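# Stack box, red block and timber on shelf by arm3

## Task

On the top of the wooden shelf beside arm3, build a three-level stack. From the bottom up it is the long cardboard box, then the small red wooden block, then the short length of square timber. Each piece must rest on one of its long faces and sit about centred over the piece beneath it, and no piece may overhang the shelf top's edges. All other objects must stay upright. The attempt fails if any object taken from a top ends up lying unheld on the floor or on a board inside furniture the arms work at.

## Robot and tools

Setup: three identical i2rt Big YAM arms named arm1, arm2 and arm3. Each has six joints, a five-fingered right hand and a wrist camera. Two fixed room cameras, room_a and room_b, also watch the scene. All positions are in one scene frame in metres, with the origin on the floor and +z up. Base (foot) positions: arm1 (-0.964, -0.300, 0.821), arm2 (0.167, -0.137, 0.937), arm3 (0.809, 0.432, 0.855). Each foot points along its own +x axis. The hand reaches roughly 1.07 m out from the joint1 axis.

move call: one optional object per arm, under the keys arm1, arm2 and arm3, plus an optional cameras list. Any arm left out keeps its previous command, and its result lines show "not commanded" or repeat old values (it appears under "as last shown"). A move with no arm objects just reports every robot's full state and all images. Inside an arm's object:
- joints: absolute targets keyed by name. joint1_rad..joint6_rad are in radians, with ranges joint1 -2.879..2.879 (base yaw, positive is counter-clockwise seen from above), joint2 0..3.141 (shoulder), joint3 0..3.019 (elbow, positive opens), joint4 -1.692..1.57 (hand pitch, positive raises the fingers), joint5 -1.57..1.57 (side swing, positive toward the arm's right), joint6 -2.094..2.094 (roll, positive clockwise seen from behind the hand). The hand keys hand_little, hand_ring, hand_middle, hand_index, hand_thumb_bend and hand_thumb_turn each run from -1 (closed, or thumb in front of the palm) to +1 (open, or thumb beside the palm). hand_force_limit runs -1..1 and maps linearly to about 0..10 N at the fingertip (0..15 N for the thumb). hand_speed runs -0.96..1: near -1 is almost stopped, +0.48 and above is full speed.
- target: a list of seven numbers, x, y, z, qw, qx, qy, qz. This is an absolute hand pose in the scene frame, in metres plus a unit quaternion. The hand travels in a straight line to it, starting from its current hand_target. When target is present, joints may contain only the hand_ keys.
- speed: top speed of that straight path in m/s, 0.002..0.5, default 0.25. Turning is capped at twice this value in rad/s. speed is refused unless target is given.
- min_time_s: 0.1..8 s, the shortest time each arm joint motion may take. Used alongside joints.
All motions in one call start together. All hand paths finish together, at the pace of the slowest, and last 0.5 to 10 s. No action exceeds 15 s. At each step the path is clipped to within 100 mm and 20 degrees of where the hand actually is. Expect the hand to lag, overshoot speed when the arm is nearly straight, and stop a centimetre or more away from the target.

Hand frame: the hand point sits 0.045 m in front of the palm. Its +z runs along the straight fingers, +y points out of the palm, and +x runs across the palm away from the thumb. With joints 1, 5 and 6 at zero and the hand level and pointing forward, the palm faces down and the thumb is on the left. With the thumb turned in front of the palm, the hand can wrap objects about 0.035 to 0.065 m thick. A wrist bracket on the little-finger side juts out and can hit things. For a gentle grip, close with hand_speed at -0.94 or lower. Faster closing can overshoot the force limit several times over. A finger motor only starts when its target changes by at least 0.002. To squeeze harder, raise hand_force_limit and send a more-closed target.

wait: seconds 0..10. Nothing new is commanded, and it returns the state, plus optional cameras. zoom_image: camera name and region [x0, y0, x1, y1] in pixels of that camera's most recent image, at most 504 by 504. Images are 896x504. show_instructions: shows the reference image. finished_scene: ends the scene for good, with optional scene 1. The stack must stay in place without the robot holding it.

Reading results: the "move" line gives each moved arm's overall outcome, such as done or time_out. joint_status and hand_status give the per-motion outcome: done, off_target, time_out, not_followed (a safety check held back the command; "pose unreachable" for a target) or limit_stop_at_motor_heat. on_its_own lists things the robot did without being told, and "held at" there is a target, not a reading. hand_stopped_by lists six words in the order little, ring, middle, index, thumb_bend, thumb_turn: moving, target, force, stalled or fault. The *_load_n values are fingertip forces in N, positive when pushed open. A grip that has slipped shows as loads dropping to about 0. "hand" is the measured hand pose and hand_target is the commanded one. Joint velocities are in rad/s. "pictures" names the cameras in the same order as the returned images.

Cautions: if a move or wait is refused, later move, wait and finished_scene calls in the same reply are skipped. Arms do not stop when they touch something; they keep pushing, which heats motors and can trip a 30-60 s fault that drops the arm. If a joint is stuck pushing, send it its current reading. Never let two arms press against each other, and never close a hand on another robot's fingers: either can end the scene. Avoid drops, slams, hard hits on fixed or heavy items, fast swings with a load, and overloading fingers. The scene keeps running while you think, and something may occasionally nudge loose objects.

Each tool is called after "Request:" as name([rows], argument=value, ...), one row to a line, values as JSON.

Reference images:

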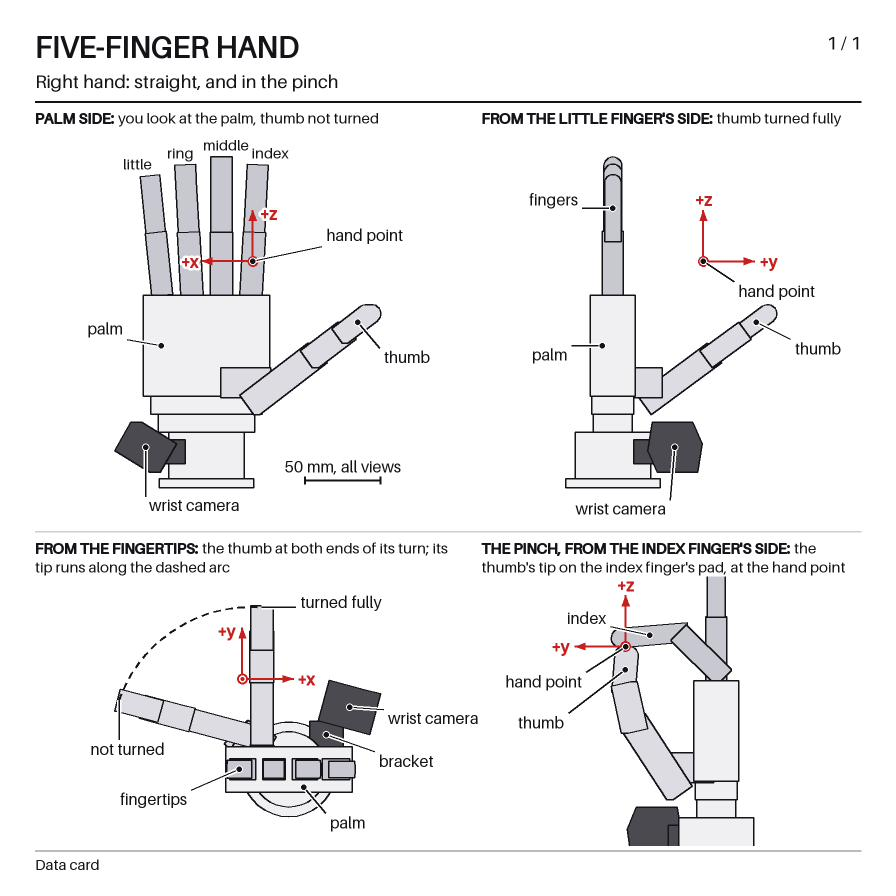

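## Session

Request:
move()

Scene clock: 0.00 s.
Joint torques (N m): no reading
Heat: arm1: hottest joint1_rad 35 °C; arm2: hottest joint2_rad 35 °C; arm3: hottest joint3_rad 36 °C.
Joint velocities: within noise
arm1.joint_positions: joint1_rad=-0.333 joint2_rad=+0.590 joint3_rad=+1.456 joint4_rad=-1.377 joint5_rad=-0.034 joint6_rad=-1.581 hand_little=+1.000 hand_ring=+1.000 hand_middle=+1.000 hand_index=+1.000 hand_thumb_turn=+1.000 hand_thumb_bend=+1.000 hand_force_limit=+0.000 hand_speed=-0.800
arm1.joint_status: not commanded
arm1.hand_stopped_by: target,target,target,target,target,target
arm1.little_load_n: 0.0
arm1.ring_load_n: 0.0
arm1.middle_load_n: 0.0
arm1.index_load_n: 0.0
arm1.thumb_bend_load_n: 0.0
arm1.thumb_turn_load_n: 0.0
arm1.hand: x=-0.8727 y=-0.0982 z=+1.3500 quat_wxyz=(-0.328, +0.657, +0.561, +0.382) (m; scene frame)
arm1.hand_target: x=-0.8731 y=-0.1000 z=+1.3614 quat_wxyz=(-0.336, +0.652, +0.557, +0.391) (m; scene frame)
arm1.hand_status: not commanded
arm2.joint_positions: joint1_rad=-0.063 joint2_rad=+0.581 joint3_rad=+1.425 joint4_rad=-1.407 joint5_rad=-0.282 joint6_rad=-1.105 hand_little=+1.000 hand_ring=+1.000 hand_middle=+1.000 hand_index=+1.000 hand_thumb_turn=+1.000 hand_thumb_bend=+1.000 hand_force_limit=+0.000 hand_speed=-0.800
arm2.joint_status: not commanded
arm2.hand_stopped_by: target,target,target,target,target,target
arm2.little_load_n: 0.0
arm2.ring_load_n: 0.0
arm2.middle_load_n: 0.0
arm2.index_load_n: 0.0
arm2.thumb_bend_load_n: 0.0
arm2.thumb_turn_load_n: 0.0
arm2.hand: x=+0.3022 y=-0.2819 z=+1.4264 quat_wxyz=(-0.016, +0.715, -0.496, +0.492) (m; scene frame)
arm2.hand_target: x=+0.3019 y=-0.2815 z=+1.4374 quat_wxyz=(-0.012, +0.712, -0.490, +0.503) (m; scene frame)
arm2.hand_status: not commanded
arm3.joint_positions: joint1_rad=+0.872 joint2_rad=+0.628 joint3_rad=+1.538 joint4_rad=-1.239 joint5_rad=-0.131 joint6_rad=-0.865 hand_little=+1.000 hand_ring=+1.000 hand_middle=+1.000 hand_index=+1.000 hand_thumb_turn=+1.000 hand_thumb_bend=+1.000 hand_force_limit=+0.000 hand_speed=-0.800
arm3.joint_status: not commanded
arm3.hand_stopped_by: target,target,target,target,target,target
arm3.little_load_n: 0.0
arm3.ring_load_n: 0.0
arm3.middle_load_n: 0.0
arm3.index_load_n: 0.0
arm3.thumb_bend_load_n: 0.0
arm3.thumb_turn_load_n: 0.0
arm3.hand: x=+1.0407 y=+0.4296 z=+1.4155 quat_wxyz=(-0.250, +0.777, -0.246, +0.522) (m; scene frame)
arm3.hand_target: x=+1.0385 y=+0.4296 z=+1.4244 quat_wxyz=(-0.253, +0.772, -0.244, +0.530) (m; scene frame)
arm3.hand_status: not commanded
pictures: arm1_cam_wrist, arm2_cam_wrist, arm3_cam_wrist, room_a, room_b

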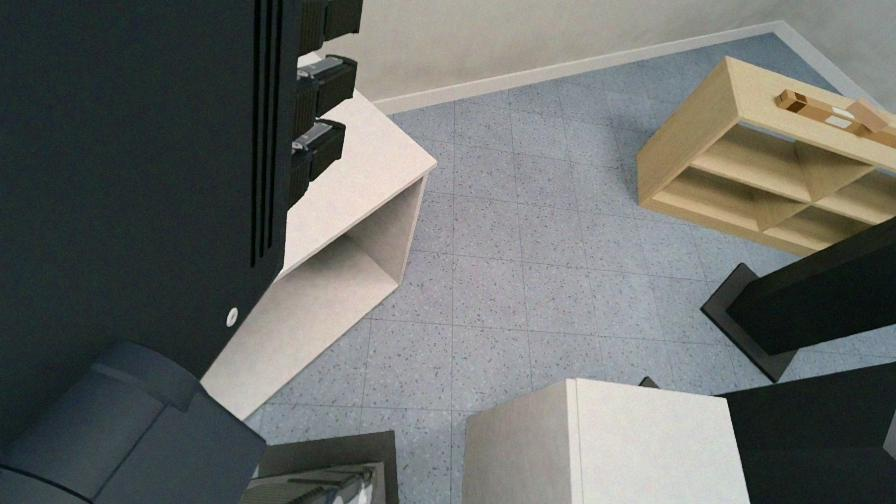

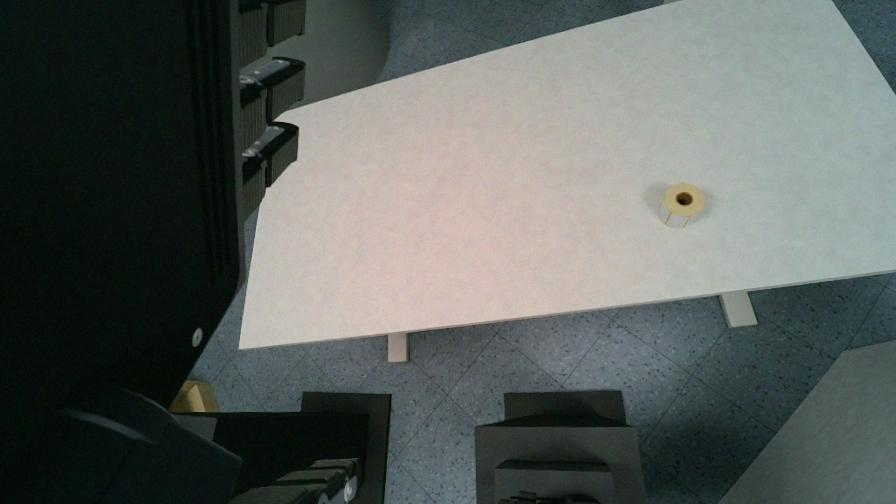

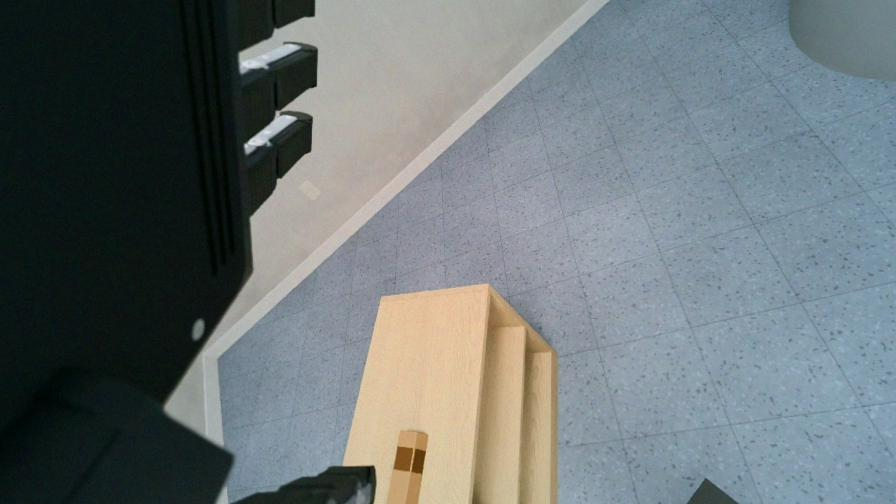

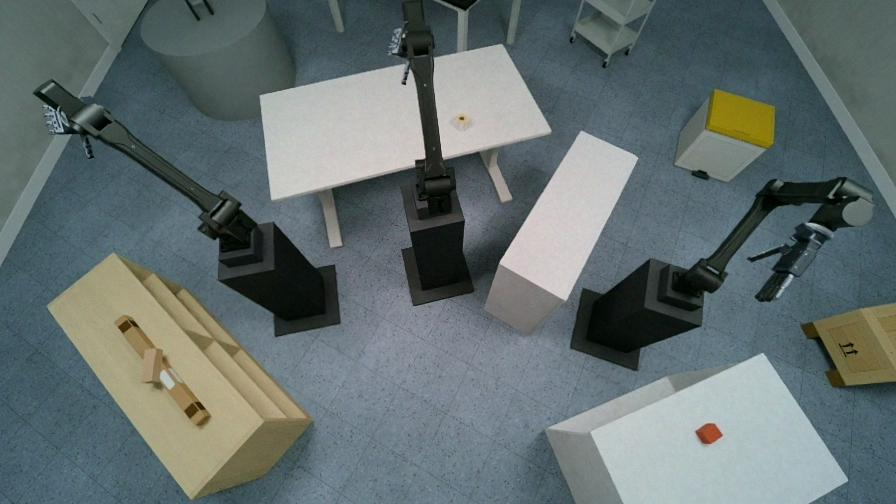

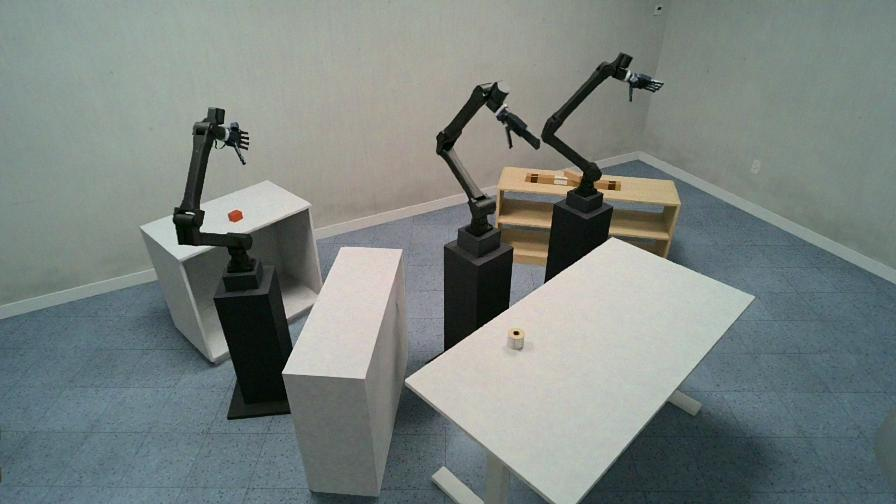

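Request:
zoom_image(camera="room_a", region=[40, 240, 320, 504])

Request:
zoom_image(camera="room_b", region=[480, 140, 700, 264])

Request:
zoom_image(camera="room_a", region=[540, 340, 860, 504])

Request:
zoom_image(camera="arm1_cam_wrist", region=[700, 40, 896, 200])

Request:
zoom_image(camera="arm3_cam_wrist", region=[320, 280, 580, 504])

Scaled by 1.800.

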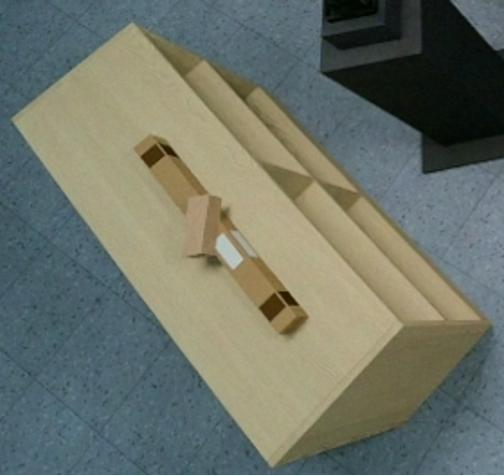

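Scaled by 2.291.

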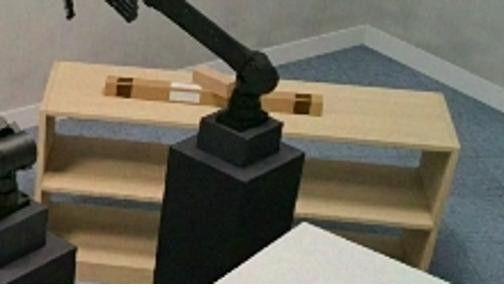

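Scaled by 1.575.

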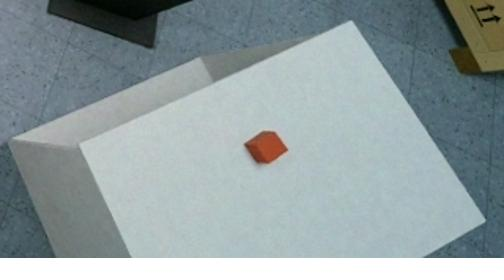

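Scaled by 2.571.

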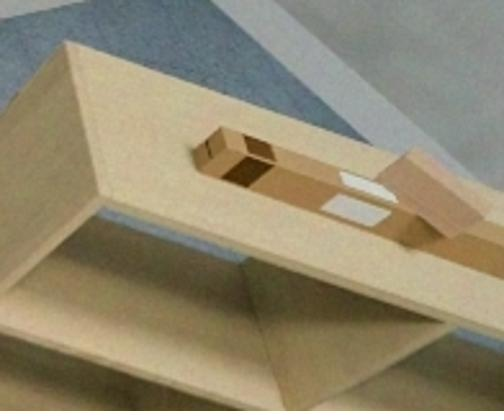

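Scaled by 1.938.

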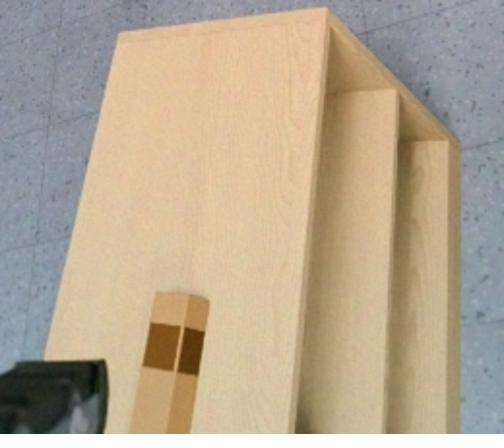

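Request:
move(arm1={"target": [-1.005, 0.152, 0.955, 0.4233, -0.8874, -0.1645, 0.0785], "speed": 0.25, "joints": {"hand_speed": -0.4, "hand_thumb_turn": -1}}, arm3={"target": [0.989, 0.888, 0.80, 0.4297, -0.9009, 0.0551, -0.0263], "speed": 0.25, "joints": {"hand_speed": -0.4, "hand_thumb_turn": -1}}, cameras=["all"])

Scene clock: 10.30 s.
Joint torques (N m): arm1=[-0.97 -8.06 8.98 2 -0.29 0.08] | arm2=[-0.26 1.26 9.25 2.96 -0.15 -0.06] | arm3=[2.02 -10.17 7.38 2.59 -0.25 0.19]
Heat: arm1: hottest joint1_rad 35 °C; arm2: hottest joint2_rad 35 °C; arm3: hottest joint3_rad 37 °C.
move: arm1 done; arm3 off_target
Joint velocities: within noise
arm1.joint_positions: joint1_rad=-0.205 joint2_rad=+1.213 joint3_rad=+0.801 joint4_rad=-0.340 joint5_rad=-0.337 joint6_rad=-0.303 hand_little=+1.000 hand_ring=+1.000 hand_middle=+1.000 hand_index=+1.000 hand_thumb_turn=-1.000 hand_thumb_bend=+1.000 hand_force_limit=+0.000 hand_speed=-0.400
arm1.joint_status: all done
arm1.hand_stopped_by: target,target,target,target,target,target
arm1.little_load_n: 0.0
arm1.ring_load_n: 0.0
arm1.middle_load_n: 0.0
arm1.index_load_n: 0.0
arm1.thumb_bend_load_n: 0.0
arm1.thumb_turn_load_n: 0.0
arm1.hand: x=-1.0111 y=+0.1467 z=+0.9522 quat_wxyz=(-0.411, +0.891, +0.175, -0.078) (m; scene frame)
arm1.hand_target: x=-1.0058 y=+0.1511 z=+0.9523 quat_wxyz=(-0.418, +0.890, +0.165, -0.078) (m; scene frame)
arm1.hand_status: done (0.009 m and 1.9 deg from the pose sent, 0.486 m and 76.7 deg at the start)
arm2: as last shown
arm3.joint_positions: joint1_rad=+1.903 joint2_rad=+1.699 joint3_rad=+0.644 joint4_rad=+0.288 joint5_rad=-0.289 joint6_rad=-0.292 hand_little=+1.000 hand_ring=+1.000 hand_middle=+1.000 hand_index=+1.000 hand_thumb_turn=-1.000 hand_thumb_bend=+1.000 hand_force_limit=+0.000 hand_speed=-0.400
arm3.joint_status: all done
arm3.hand_stopped_by: target,target,target,target,target,target
arm3.little_load_n: -0.5
arm3.ring_load_n: 0.0
arm3.middle_load_n: 0.0
arm3.index_load_n: 0.0
arm3.thumb_bend_load_n: 0.0
arm3.thumb_turn_load_n: 0.0
arm3.hand: x=+0.9899 y=+0.8647 z=+0.7930 quat_wxyz=(-0.408, +0.910, -0.059, +0.030) (m; scene frame)
arm3.hand_target: x=+0.9904 y=+0.8826 z=+0.7985 quat_wxyz=(-0.423, +0.904, -0.058, +0.028) (m; scene frame)
arm3.hand_status: off_target (0.024 m and 2.7 deg from the pose sent, 0.769 m and 66.7 deg at the start)
pictures: arm1_cam_wrist, arm2_cam_wrist, arm3_cam_wrist, room_a, room_b
camera_calibration:
arm1_cam_wrist: T_world_to_cam=[[0.479172, -0.433486, -0.763207, 1.28297], [-0.545463, -0.828304, 0.127997, -0.552601], [-0.687652, 0.354968, -0.63335, -0.0304828], [0, 0, 0, 1]] pos_world=[-0.93715, 0.10925, 1.0306]
arm3_cam_wrist: T_world_to_cam=[[0.131767, -0.674813, -0.72613, 1.02855], [-0.87925, -0.417839, 0.228756, 1.04427], [-0.457773, 0.608308, -0.648387, 0.558657], [0, 0, 0, 1]] pos_world=[1.03838, 0.790577, 0.870201]

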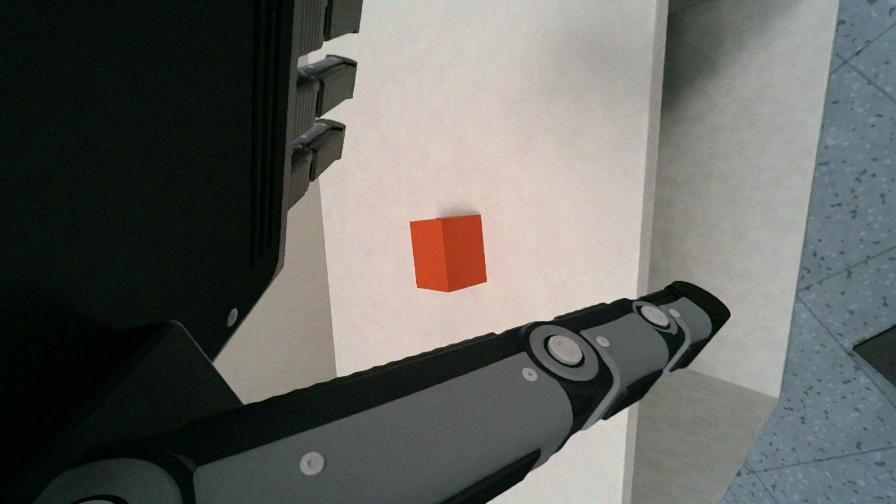

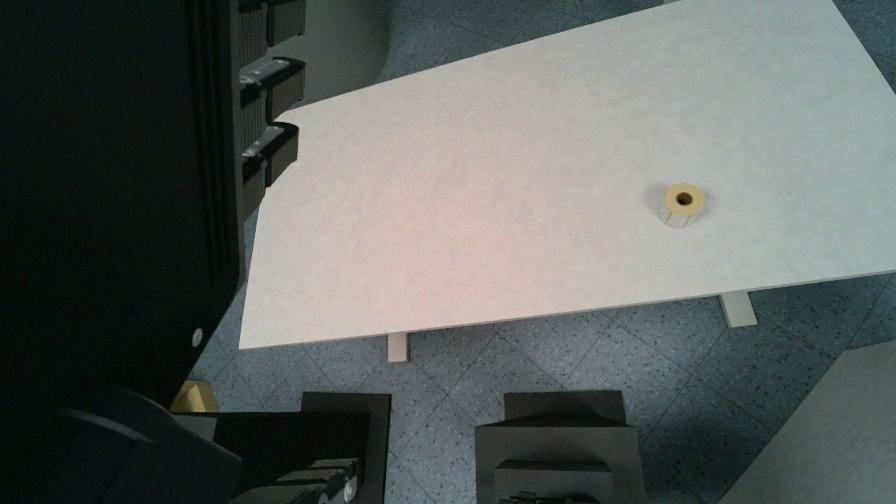

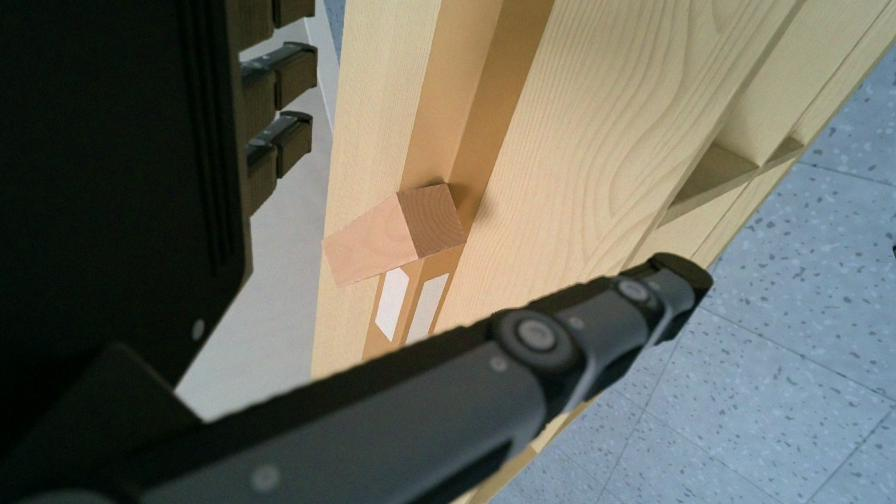

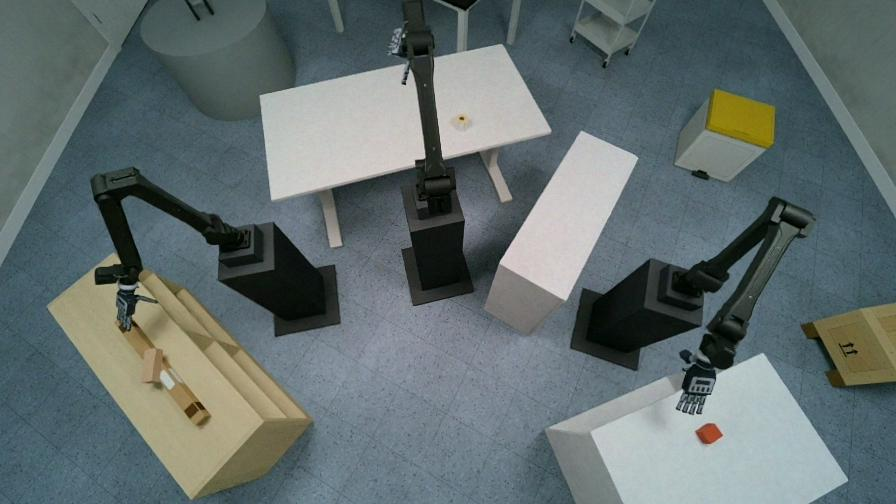

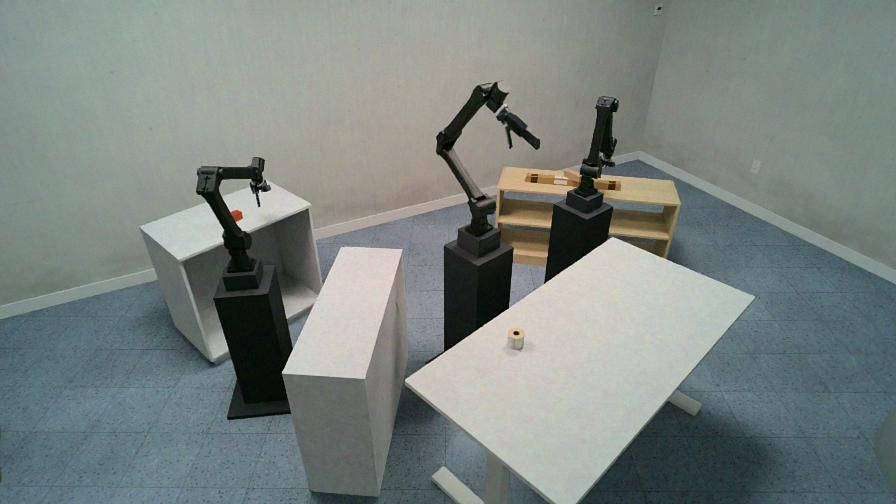

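Request:
zoom_image(camera="arm1_cam_wrist", region=[370, 180, 530, 320])

Request:
zoom_image(camera="arm3_cam_wrist", region=[300, 130, 560, 380])

Scaled by 3.150.

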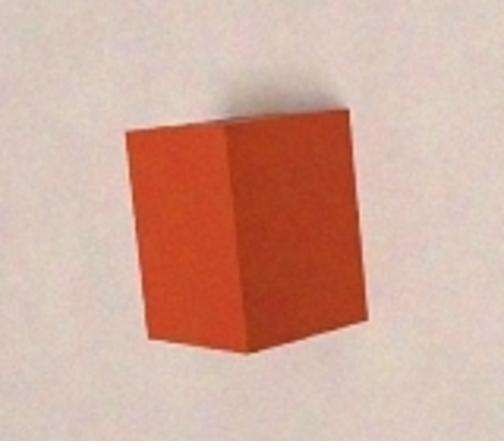

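Scaled by 1.938.

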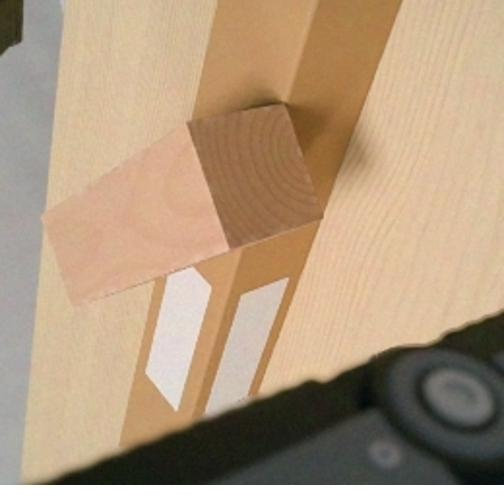

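Request:
move(arm1={"target": [-1.198, 0.240, 0.90, 0.3792, -0.7951, -0.4272, 0.2038], "speed": 0.2, "joints": {"hand_little": 0.25, "hand_ring": 0.25, "hand_middle": 0.25, "hand_index": 0.25}}, arm3={"target": [0.887, 1.060, 0.80, 0.3869, -0.8112, 0.3956, -0.1887], "speed": 0.2, "joints": {"hand_little": 0.25, "hand_ring": 0.25, "hand_middle": 0.25, "hand_index": 0.25}}, cameras=["arm1_cam_wrist", "arm3_cam_wrist", "room_a", "room_b"])

Scene clock: 19.80 s.
Joint torques (N m): arm1=[1.32 -13.74 13.05 0.58 -0.44 -0.14] | arm2=[-0.09 1.26 9.02 2.89 -0.14 -0.05] | arm3=[1.38 -14.97 8.98 0.76 0.74 0.2]
Heat: arm1: hottest joint1_rad 35 °C; arm2: hottest joint2_rad 35 °C; arm3: hottest joint3_rad 37 °C.
move: arm1 off_target; arm3 off_target
Joint velocities: within noise
arm1.joint_positions: joint1_rad=+0.088 joint2_rad=+1.678 joint3_rad=+1.109 joint4_rad=-0.292 joint5_rad=-0.548 joint6_rad=-0.518 hand_little=+0.250 hand_ring=+0.250 hand_middle=+0.250 hand_index=+0.250 hand_thumb_turn=-1.000 hand_thumb_bend=+1.000 hand_force_limit=+0.000 hand_speed=-0.400
arm1.joint_status: all done
arm1.hand_stopped_by: target,target,target,target,target,target
arm1.little_load_n: 0.0
arm1.ring_load_n: 0.0
arm1.middle_load_n: 0.0
arm1.index_load_n: 0.5
arm1.thumb_bend_load_n: 0.0
arm1.thumb_turn_load_n: 0.0
arm1.hand: x=-1.1871 y=+0.2207 z=+0.8839 quat_wxyz=(-0.364, +0.807, +0.417, -0.203) (m; scene frame)
arm1.hand_target: x=-1.1973 y=+0.2379 z=+0.8993 quat_wxyz=(-0.377, +0.796, +0.428, -0.202) (m; scene frame)
arm1.hand_status: off_target (0.027 m and 2.5 deg from the pose sent, 0.215 m and 34.4 deg at the start)
arm2: as last shown
arm3.joint_positions: joint1_rad=+2.420 joint2_rad=+1.950 joint3_rad=+1.101 joint4_rad=-0.056 joint5_rad=+0.655 joint6_rad=+0.627 hand_little=+0.250 hand_ring=+0.250 hand_middle=+0.250 hand_index=+0.250 hand_thumb_turn=-1.000 hand_thumb_bend=+1.000 hand_force_limit=+0.000 hand_speed=-0.400
arm3.joint_status: all done
arm3.hand_stopped_by: target,target,target,target,target,target
arm3.little_load_n: 0.0
arm3.ring_load_n: 0.0
arm3.middle_load_n: 0.0
arm3.index_load_n: 0.0
arm3.thumb_bend_load_n: 0.0
arm3.thumb_turn_load_n: 0.0
arm3.hand: x=+0.8931 y=+1.0470 z=+0.7986 quat_wxyz=(-0.385, +0.815, -0.388, +0.193) (m; scene frame)
arm3.hand_target: x=+0.8885 y=+1.0595 z=+0.7985 quat_wxyz=(-0.388, +0.812, -0.393, +0.188) (m; scene frame)
arm3.hand_status: off_target (0.014 m and 1.2 deg from the pose sent, 0.221 m and 44.5 deg at the start)
pictures: arm1_cam_wrist, arm3_cam_wrist, room_a, room_b
camera_calibration:
arm1_cam_wrist: T_world_to_cam=[[0.628423, -0.119432, -0.768648, 1.45995], [-0.00152235, -0.98833, 0.152321, 0.0809243], [-0.77787, -0.0945521, -0.621271, -0.239591], [0, 0, 0, 1]] pos_world=[-1.10371, 0.231691, 0.961011]
arm3_cam_wrist: T_world_to_cam=[[-0.339927, -0.563684, -0.752802, 1.49457], [-0.933287, 0.300812, 0.196182, 0.355918], [0.115867, 0.769268, -0.628333, -0.289779], [0, 0, 0, 1]] pos_world=[0.873792, 0.958315, 0.87321]

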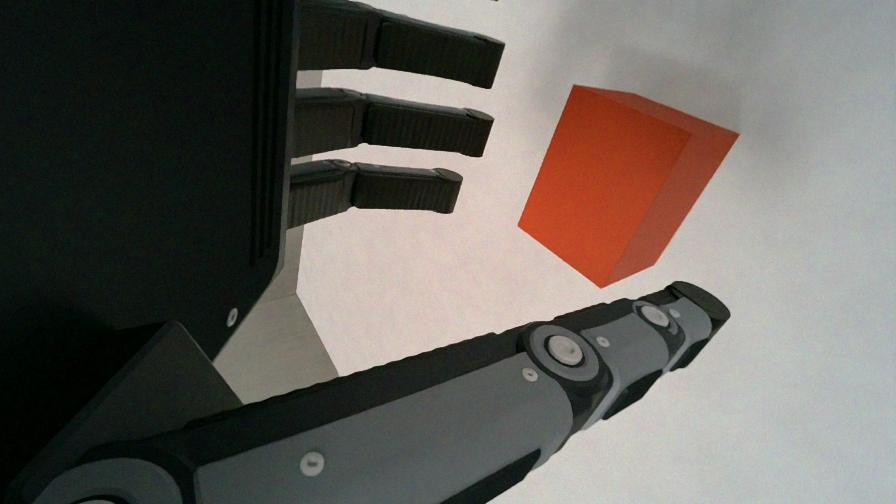

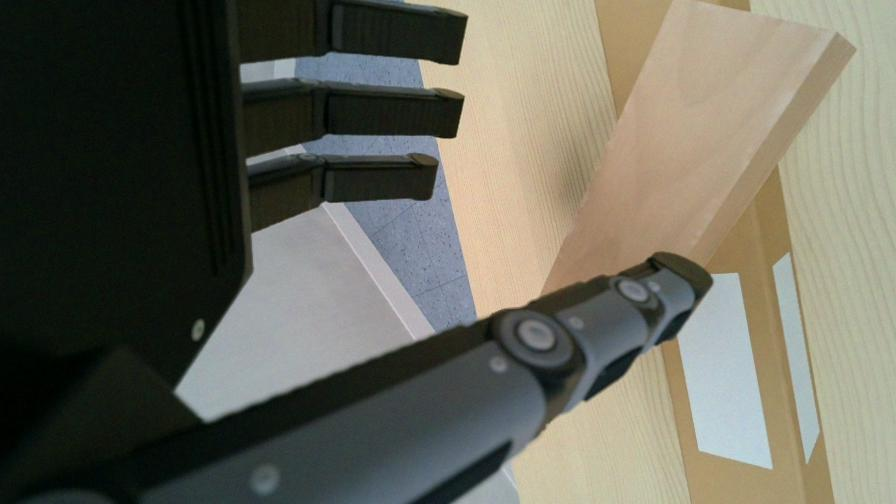

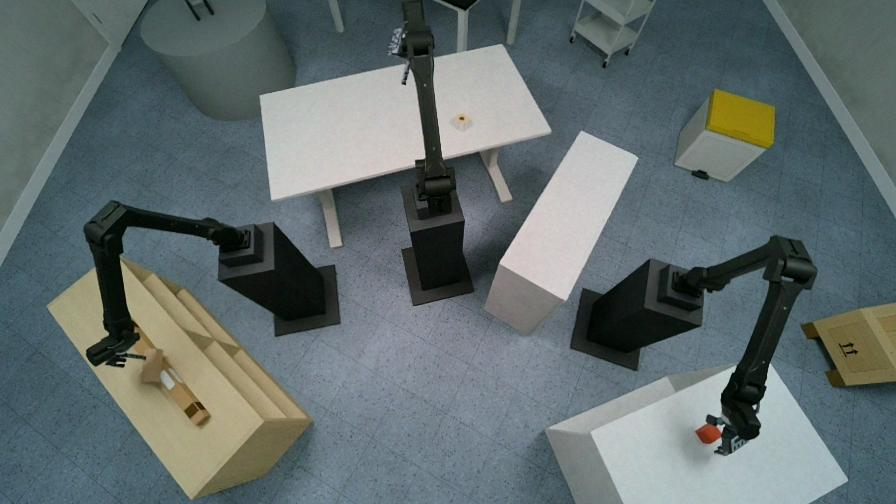

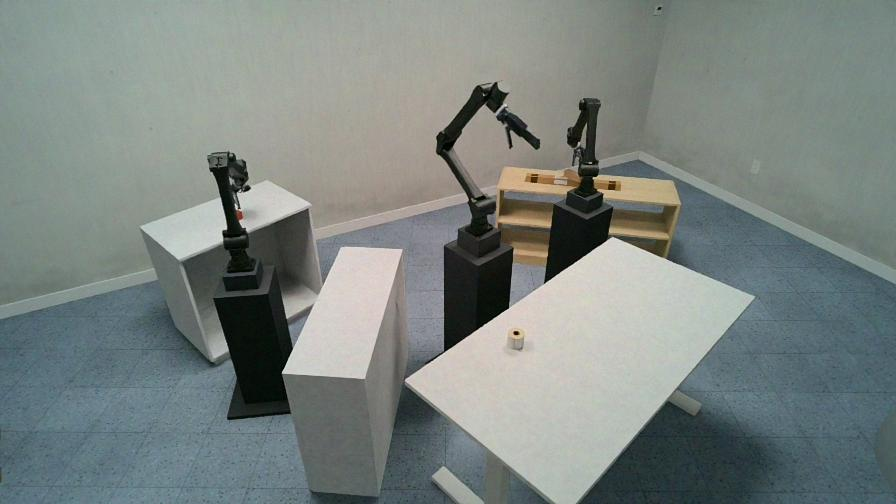

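Request:
move(arm1={"target": [-1.206, 0.250, 0.87, 0.3792, -0.7951, -0.4272, 0.2038], "speed": 0.15}, arm3={"target": [0.880, 1.0615, 0.74, 0.3901, -0.8180, 0.3814, -0.1819], "speed": 0.15}, cameras=["arm1_cam_wrist", "arm3_cam_wrist"])

Scene clock: 24.13 s.
Joint torques (N m): arm1=[1.79 -14.86 12.48 1.78 -0.4 -0.04] | arm2=[0.03 1.03 9.16 2.92 -0.13 -0.04] | arm3=[2.02 -16.32 7.42 2.19 0.39 0]
Heat: arm1: hottest joint1_rad 35 °C; arm2: hottest joint2_rad 35 °C; arm3: hottest joint3_rad 38 °C.
move: arm1 off_target; arm3 off_target
Joint velocities: within noise
arm1.joint_positions: joint1_rad=+0.091 joint2_rad=+1.748 joint3_rad=+1.113 joint4_rad=-0.251 joint5_rad=-0.548 joint6_rad=-0.518 hand_little=+0.250 hand_ring=+0.250 hand_middle=+0.250 hand_index=+0.250 hand_thumb_turn=-1.000 hand_thumb_bend=+1.000 hand_force_limit=+0.000 hand_speed=-0.400
arm1.joint_status: not commanded
arm1.hand_stopped_by: target,target,target,target,target,target
arm1.little_load_n: 0.0
arm1.ring_load_n: 0.0
arm1.middle_load_n: 0.0
arm1.index_load_n: 0.0
arm1.thumb_bend_load_n: 0.0
arm1.thumb_turn_load_n: 0.0
arm1.hand: x=-1.1897 y=+0.2249 z=+0.8514 quat_wxyz=(-0.353, +0.812, +0.417, -0.206) (m; scene frame)
arm1.hand_target: x=-1.2051 y=+0.2483 z=+0.8713 quat_wxyz=(-0.380, +0.795, +0.427, -0.204) (m; scene frame)
arm1.hand_status: off_target (0.035 m and 3.8 deg from the pose sent, 0.038 m and 2.5 deg at the start)
arm2: as last shown
arm2.ring_load_n: 0.5
arm3.joint_positions: joint1_rad=+2.423 joint2_rad=+2.079 joint3_rad=+1.101 joint4_rad=+0.052 joint5_rad=+0.648 joint6_rad=+0.627 hand_little=+0.250 hand_ring=+0.250 hand_middle=+0.250 hand_index=+0.250 hand_thumb_turn=-1.000 hand_thumb_bend=+1.000 hand_force_limit=+0.000 hand_speed=-0.400
arm3.joint_status: not commanded
arm3.hand_stopped_by: target,target,target,target,target,target
arm3.little_load_n: 0.0
arm3.ring_load_n: 0.0
arm3.middle_load_n: 0.0
arm3.index_load_n: 0.0
arm3.thumb_bend_load_n: 0.0
arm3.thumb_turn_load_n: 0.0
arm3.hand: x=+0.8893 y=+1.0441 z=+0.7364 quat_wxyz=(-0.376, +0.821, -0.384, +0.193) (m; scene frame)
arm3.hand_target: x=+0.8800 y=+1.0598 z=+0.7394 quat_wxyz=(-0.389, +0.819, -0.381, +0.183) (m; scene frame)
arm3.hand_status: off_target (0.020 m and 2.2 deg from the pose sent, 0.062 m and 1.6 deg at the start)
pictures: arm1_cam_wrist, arm3_cam_wrist
camera_calibration:
arm1_cam_wrist: T_world_to_cam=[[0.633381, -0.136909, -0.761633, 1.44094], [0.000495233, -0.984153, 0.177321, 0.0702684], [-0.77384, -0.112689, -0.623276, -0.250852], [0, 0, 0, 1]] pos_world=[-1.10681, 0.238164, 0.928655]
arm3_cam_wrist: T_world_to_cam=[[-0.339811, -0.582, -0.738786, 1.45356], [-0.934379, 0.298345, 0.194746, 0.370015], [0.107071, 0.756483, -0.645189, -0.292612], [0, 0, 0, 1]] pos_world=[0.871002, 0.956937, 0.813023]

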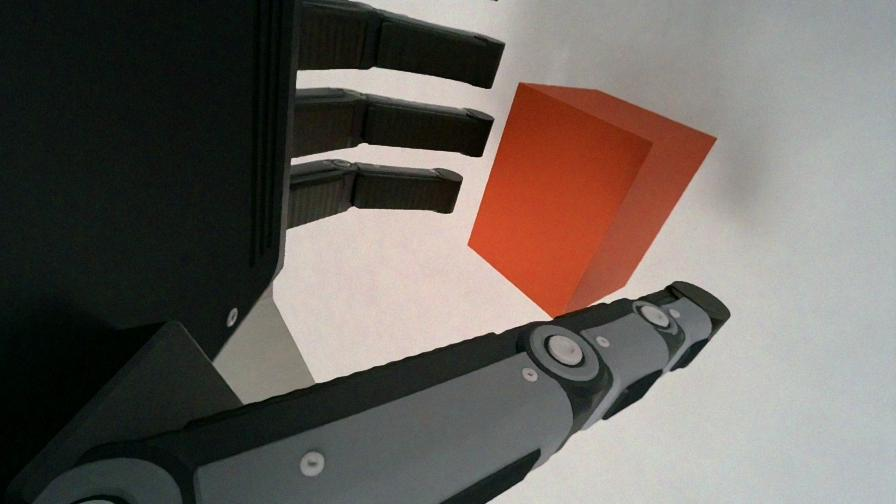

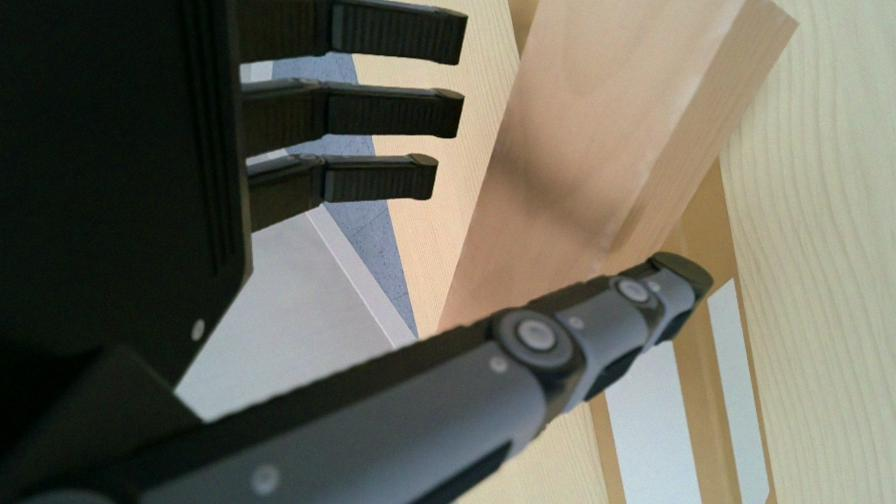

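Request:
move(arm1={"target": [-1.212, 0.257, 0.838, 0.3927, -0.7791, -0.4364, 0.2199], "speed": 0.1}, arm3={"target": [0.878, 1.067, 0.692, 0.3901, -0.8180, 0.3814, -0.1819], "speed": 0.1}, cameras=["arm1_cam_wrist", "arm3_cam_wrist"])

Scene clock: 29.37 s.
Joint torques (N m): arm1=[1.26 -15.56 10.95 1.83 -0.46 -0.14] | arm2=[0.15 1.26 9.2 3.1 -0.16 -0.02] | arm3=[1.9 -16.26 7.1 2.14 0.41 0.03]
Heat: arm1: hottest joint3_rad 36 °C; arm2: hottest joint3_rad 36 °C; arm3: hottest joint3_rad 38 °C.
move: arm1 off_target; arm3 off_target
Joint velocities: within noise
arm1.joint_positions: joint1_rad=+0.091 joint2_rad=+1.825 joint3_rad=+1.113 joint4_rad=-0.137 joint5_rad=-0.597 joint6_rad=-0.518 hand_little=+0.250 hand_ring=+0.250 hand_middle=+0.250 hand_index=+0.250 hand_thumb_turn=-1.000 hand_thumb_bend=+1.000 hand_force_limit=+0.000 hand_speed=-0.400
arm1.joint_status: not commanded
arm1.hand_stopped_by: target,target,target,target,target,target
arm1.little_load_n: 0.0
arm1.ring_load_n: 0.0
arm1.middle_load_n: 0.0
arm1.index_load_n: 0.0
arm1.thumb_bend_load_n: 0.0
arm1.thumb_turn_load_n: 0.0
arm1.hand: x=-1.2007 y=+0.2366 z=+0.8247 quat_wxyz=(-0.370, +0.796, +0.425, -0.224) (m; scene frame)
arm1.hand_target: x=-1.2119 y=+0.2556 z=+0.8383 quat_wxyz=(-0.392, +0.779, +0.436, -0.221) (m; scene frame)
arm1.hand_status: off_target (0.027 m and 3.6 deg from the pose sent, 0.041 m and 6.5 deg at the start)
arm2: as last shown
arm2.ring_load_n: 0.0
arm3.joint_positions: joint1_rad=+2.426 joint2_rad=+2.186 joint3_rad=+1.132 joint4_rad=+0.137 joint5_rad=+0.648 joint6_rad=+0.627 hand_little=+0.250 hand_ring=+0.250 hand_middle=+0.250 hand_index=+0.250 hand_thumb_turn=-1.000 hand_thumb_bend=+1.000 hand_force_limit=+0.000 hand_speed=-0.400
arm3.joint_status: not commanded
arm3.hand_stopped_by: target,target,target,target,target,target
arm3.little_load_n: 0.0
arm3.ring_load_n: 0.0
arm3.middle_load_n: 0.0
arm3.index_load_n: 0.0
arm3.thumb_bend_load_n: 0.0
arm3.thumb_turn_load_n: 0.0
arm3.hand: x=+0.8870 y=+1.0522 z=+0.6945 quat_wxyz=(-0.380, +0.820, -0.383, +0.191) (m; scene frame)
arm3.hand_target: x=+0.8783 y=+1.0665 z=+0.6930 quat_wxyz=(-0.391, +0.818, -0.382, +0.181) (m; scene frame)
arm3.hand_status: off_target (0.017 m and 1.6 deg from the pose sent, 0.051 m and 2.2 deg at the start)
pictures: arm1_cam_wrist, arm3_cam_wrist
camera_calibration:
arm1_cam_wrist: T_world_to_cam=[[0.601988, -0.0963484, -0.792671, 1.40753], [0.0390558, -0.987953, 0.149745, 0.156336], [-0.79755, -0.121103, -0.590973, -0.327832], [0, 0, 0, 1]] pos_world=[-1.11488, 0.250364, 0.898555]
arm3_cam_wrist: T_world_to_cam=[[-0.338056, -0.576123, -0.744178, 1.42247], [-0.935263, 0.293784, 0.19742, 0.377416], [0.10489, 0.762741, -0.638142, -0.335101], [0, 0, 0, 1]] pos_world=[0.869004, 0.964231, 0.770216]

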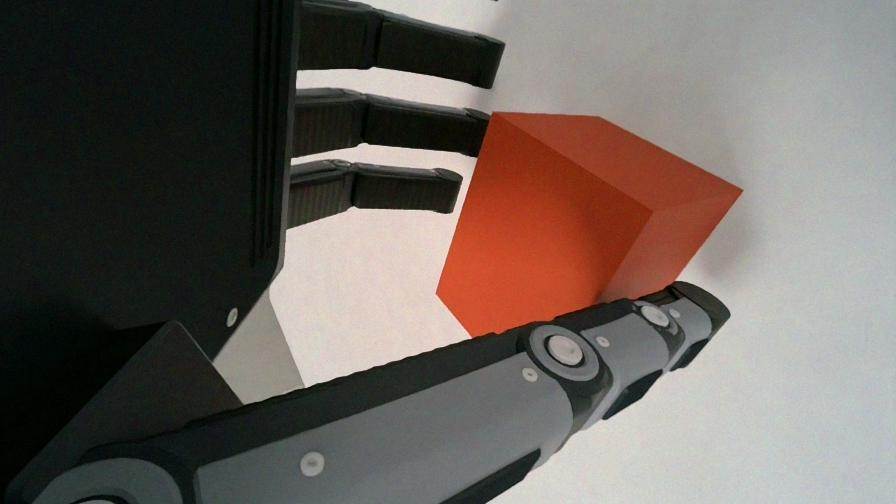

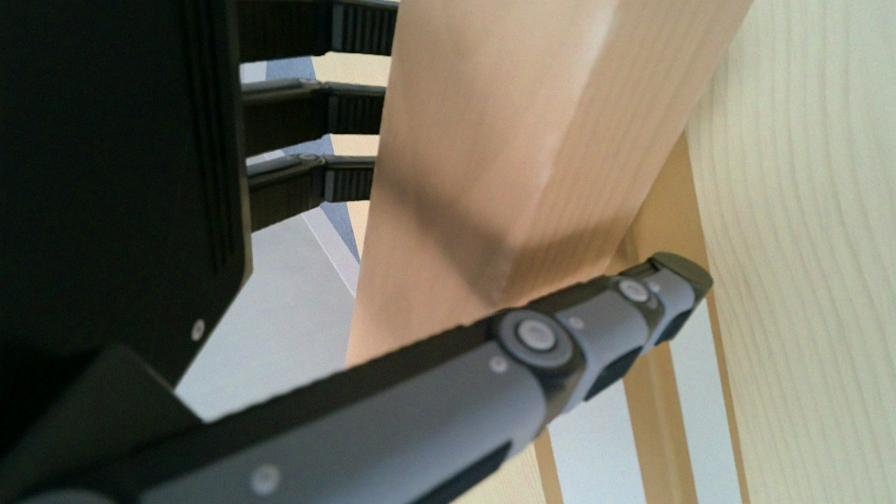

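Request:
move(arm1={"target": [-1.210, 0.254, 0.831, 0.3927, -0.7791, -0.4364, 0.2199], "speed": 0.1}, arm3={"joints": {"hand_speed": -0.93, "hand_force_limit": 0.2, "hand_index": -0.4, "hand_middle": -0.4, "hand_thumb_bend": 0.3}}, cameras=["arm1_cam_wrist", "arm3_cam_wrist"])

Scene clock: 33.47 s.
Joint torques (N m): arm1=[1.08 -15.03 9.85 1.85 -0.46 -0.15] | arm2=[0.21 1.55 9.31 3 -0.13 -0.04] | arm3=[1.96 -16.32 7.08 2.15 0.42 0.03]
Heat: arm1: hottest joint3_rad 36 °C; arm2: hottest joint3_rad 36 °C; arm3: hottest joint3_rad 38 °C.
move: arm1 off_target; arm3 off_target
Joint velocities: within noise
arm1.joint_positions: joint1_rad=+0.091 joint2_rad=+1.825 joint3_rad=+1.113 joint4_rad=-0.118 joint5_rad=-0.597 joint6_rad=-0.519 hand_little=+0.250 hand_ring=+0.250 hand_middle=+0.250 hand_index=+0.250 hand_thumb_turn=-1.000 hand_thumb_bend=+1.000 hand_force_limit=+0.000 hand_speed=-0.400
arm1.joint_status: not commanded
arm1.hand_stopped_by: target,target,target,target,target,target
arm1.little_load_n: 0.0
arm1.ring_load_n: 0.0
arm1.middle_load_n: 0.0
arm1.index_load_n: 0.0
arm1.thumb_bend_load_n: 0.0
arm1.thumb_turn_load_n: 0.0
arm1.hand: x=-1.2017 y=+0.2409 z=+0.8268 quat_wxyz=(-0.378, +0.791, +0.426, -0.222) (m; scene frame)
arm1.hand_target: x=-1.2098 y=+0.2536 z=+0.8311 quat_wxyz=(-0.393, +0.779, +0.437, -0.220) (m; scene frame)
arm1.hand_status: off_target (0.016 m and 2.4 deg from the pose sent, 0.021 m and 3.6 deg at the start)
arm2: as last shown
arm3.joint_positions: joint1_rad=+2.426 joint2_rad=+2.188 joint3_rad=+1.132 joint4_rad=+0.137 joint5_rad=+0.648 joint6_rad=+0.627 hand_little=+0.250 hand_ring=+0.250 hand_middle=-0.042 hand_index=-0.076 hand_thumb_turn=-1.000 hand_thumb_bend=+0.844 hand_force_limit=+0.200 hand_speed=-0.930
arm3.joint_status: hand_middle off_target (ended at -0.042, target -0.400); hand_index off_target (ended at -0.076, target -0.400); hand_thumb_bend off_target (ended at +0.844, target +0.300); the others done
arm3.hand_stopped_by: target,target,force,force,force,target
arm3.little_load_n: 0.0
arm3.ring_load_n: 0.0
arm3.middle_load_n: 6.0
arm3.index_load_n: 6.0
arm3.thumb_bend_load_n: 11.0
arm3.thumb_turn_load_n: -2.5
arm3.hand: x=+0.8870 y=+1.0518 z=+0.6935 quat_wxyz=(-0.379, +0.820, -0.383, +0.191) (m; scene frame)
arm3.hand_target: x=+0.8783 y=+1.0662 z=+0.6923 quat_wxyz=(-0.390, +0.818, -0.382, +0.182) (m; scene frame)
arm3.hand_status: not commanded
pictures: arm1_cam_wrist, arm3_cam_wrist
camera_calibration:
arm1_cam_wrist: T_world_to_cam=[[0.598931, -0.0795334, -0.796842, 1.4058], [0.0406173, -0.990758, 0.129418, 0.179795], [-0.79977, -0.109878, -0.590165, -0.332851], [0, 0, 0, 1]] pos_world=[-1.11548, 0.253369, 0.900495]
arm3_cam_wrist: T_world_to_cam=[[-0.338023, -0.577301, -0.743279, 1.42216], [-0.935275, 0.294075, 0.196931, 0.377654], [0.104891, 0.761737, -0.639339, -0.333421], [0, 0, 0, 1]] pos_world=[0.868904, 0.963932, 0.769517]

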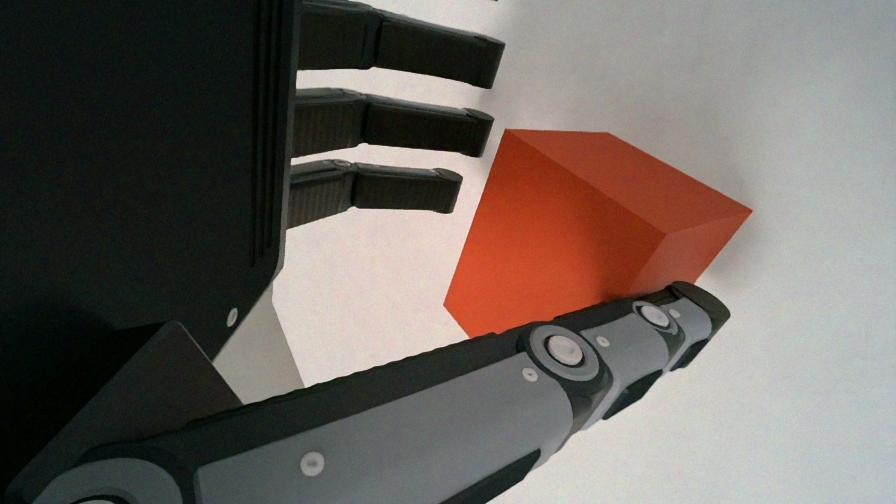

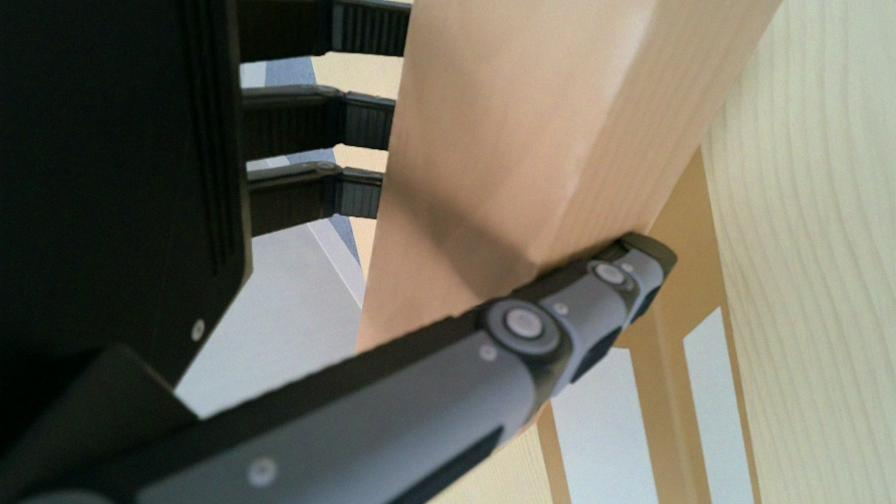

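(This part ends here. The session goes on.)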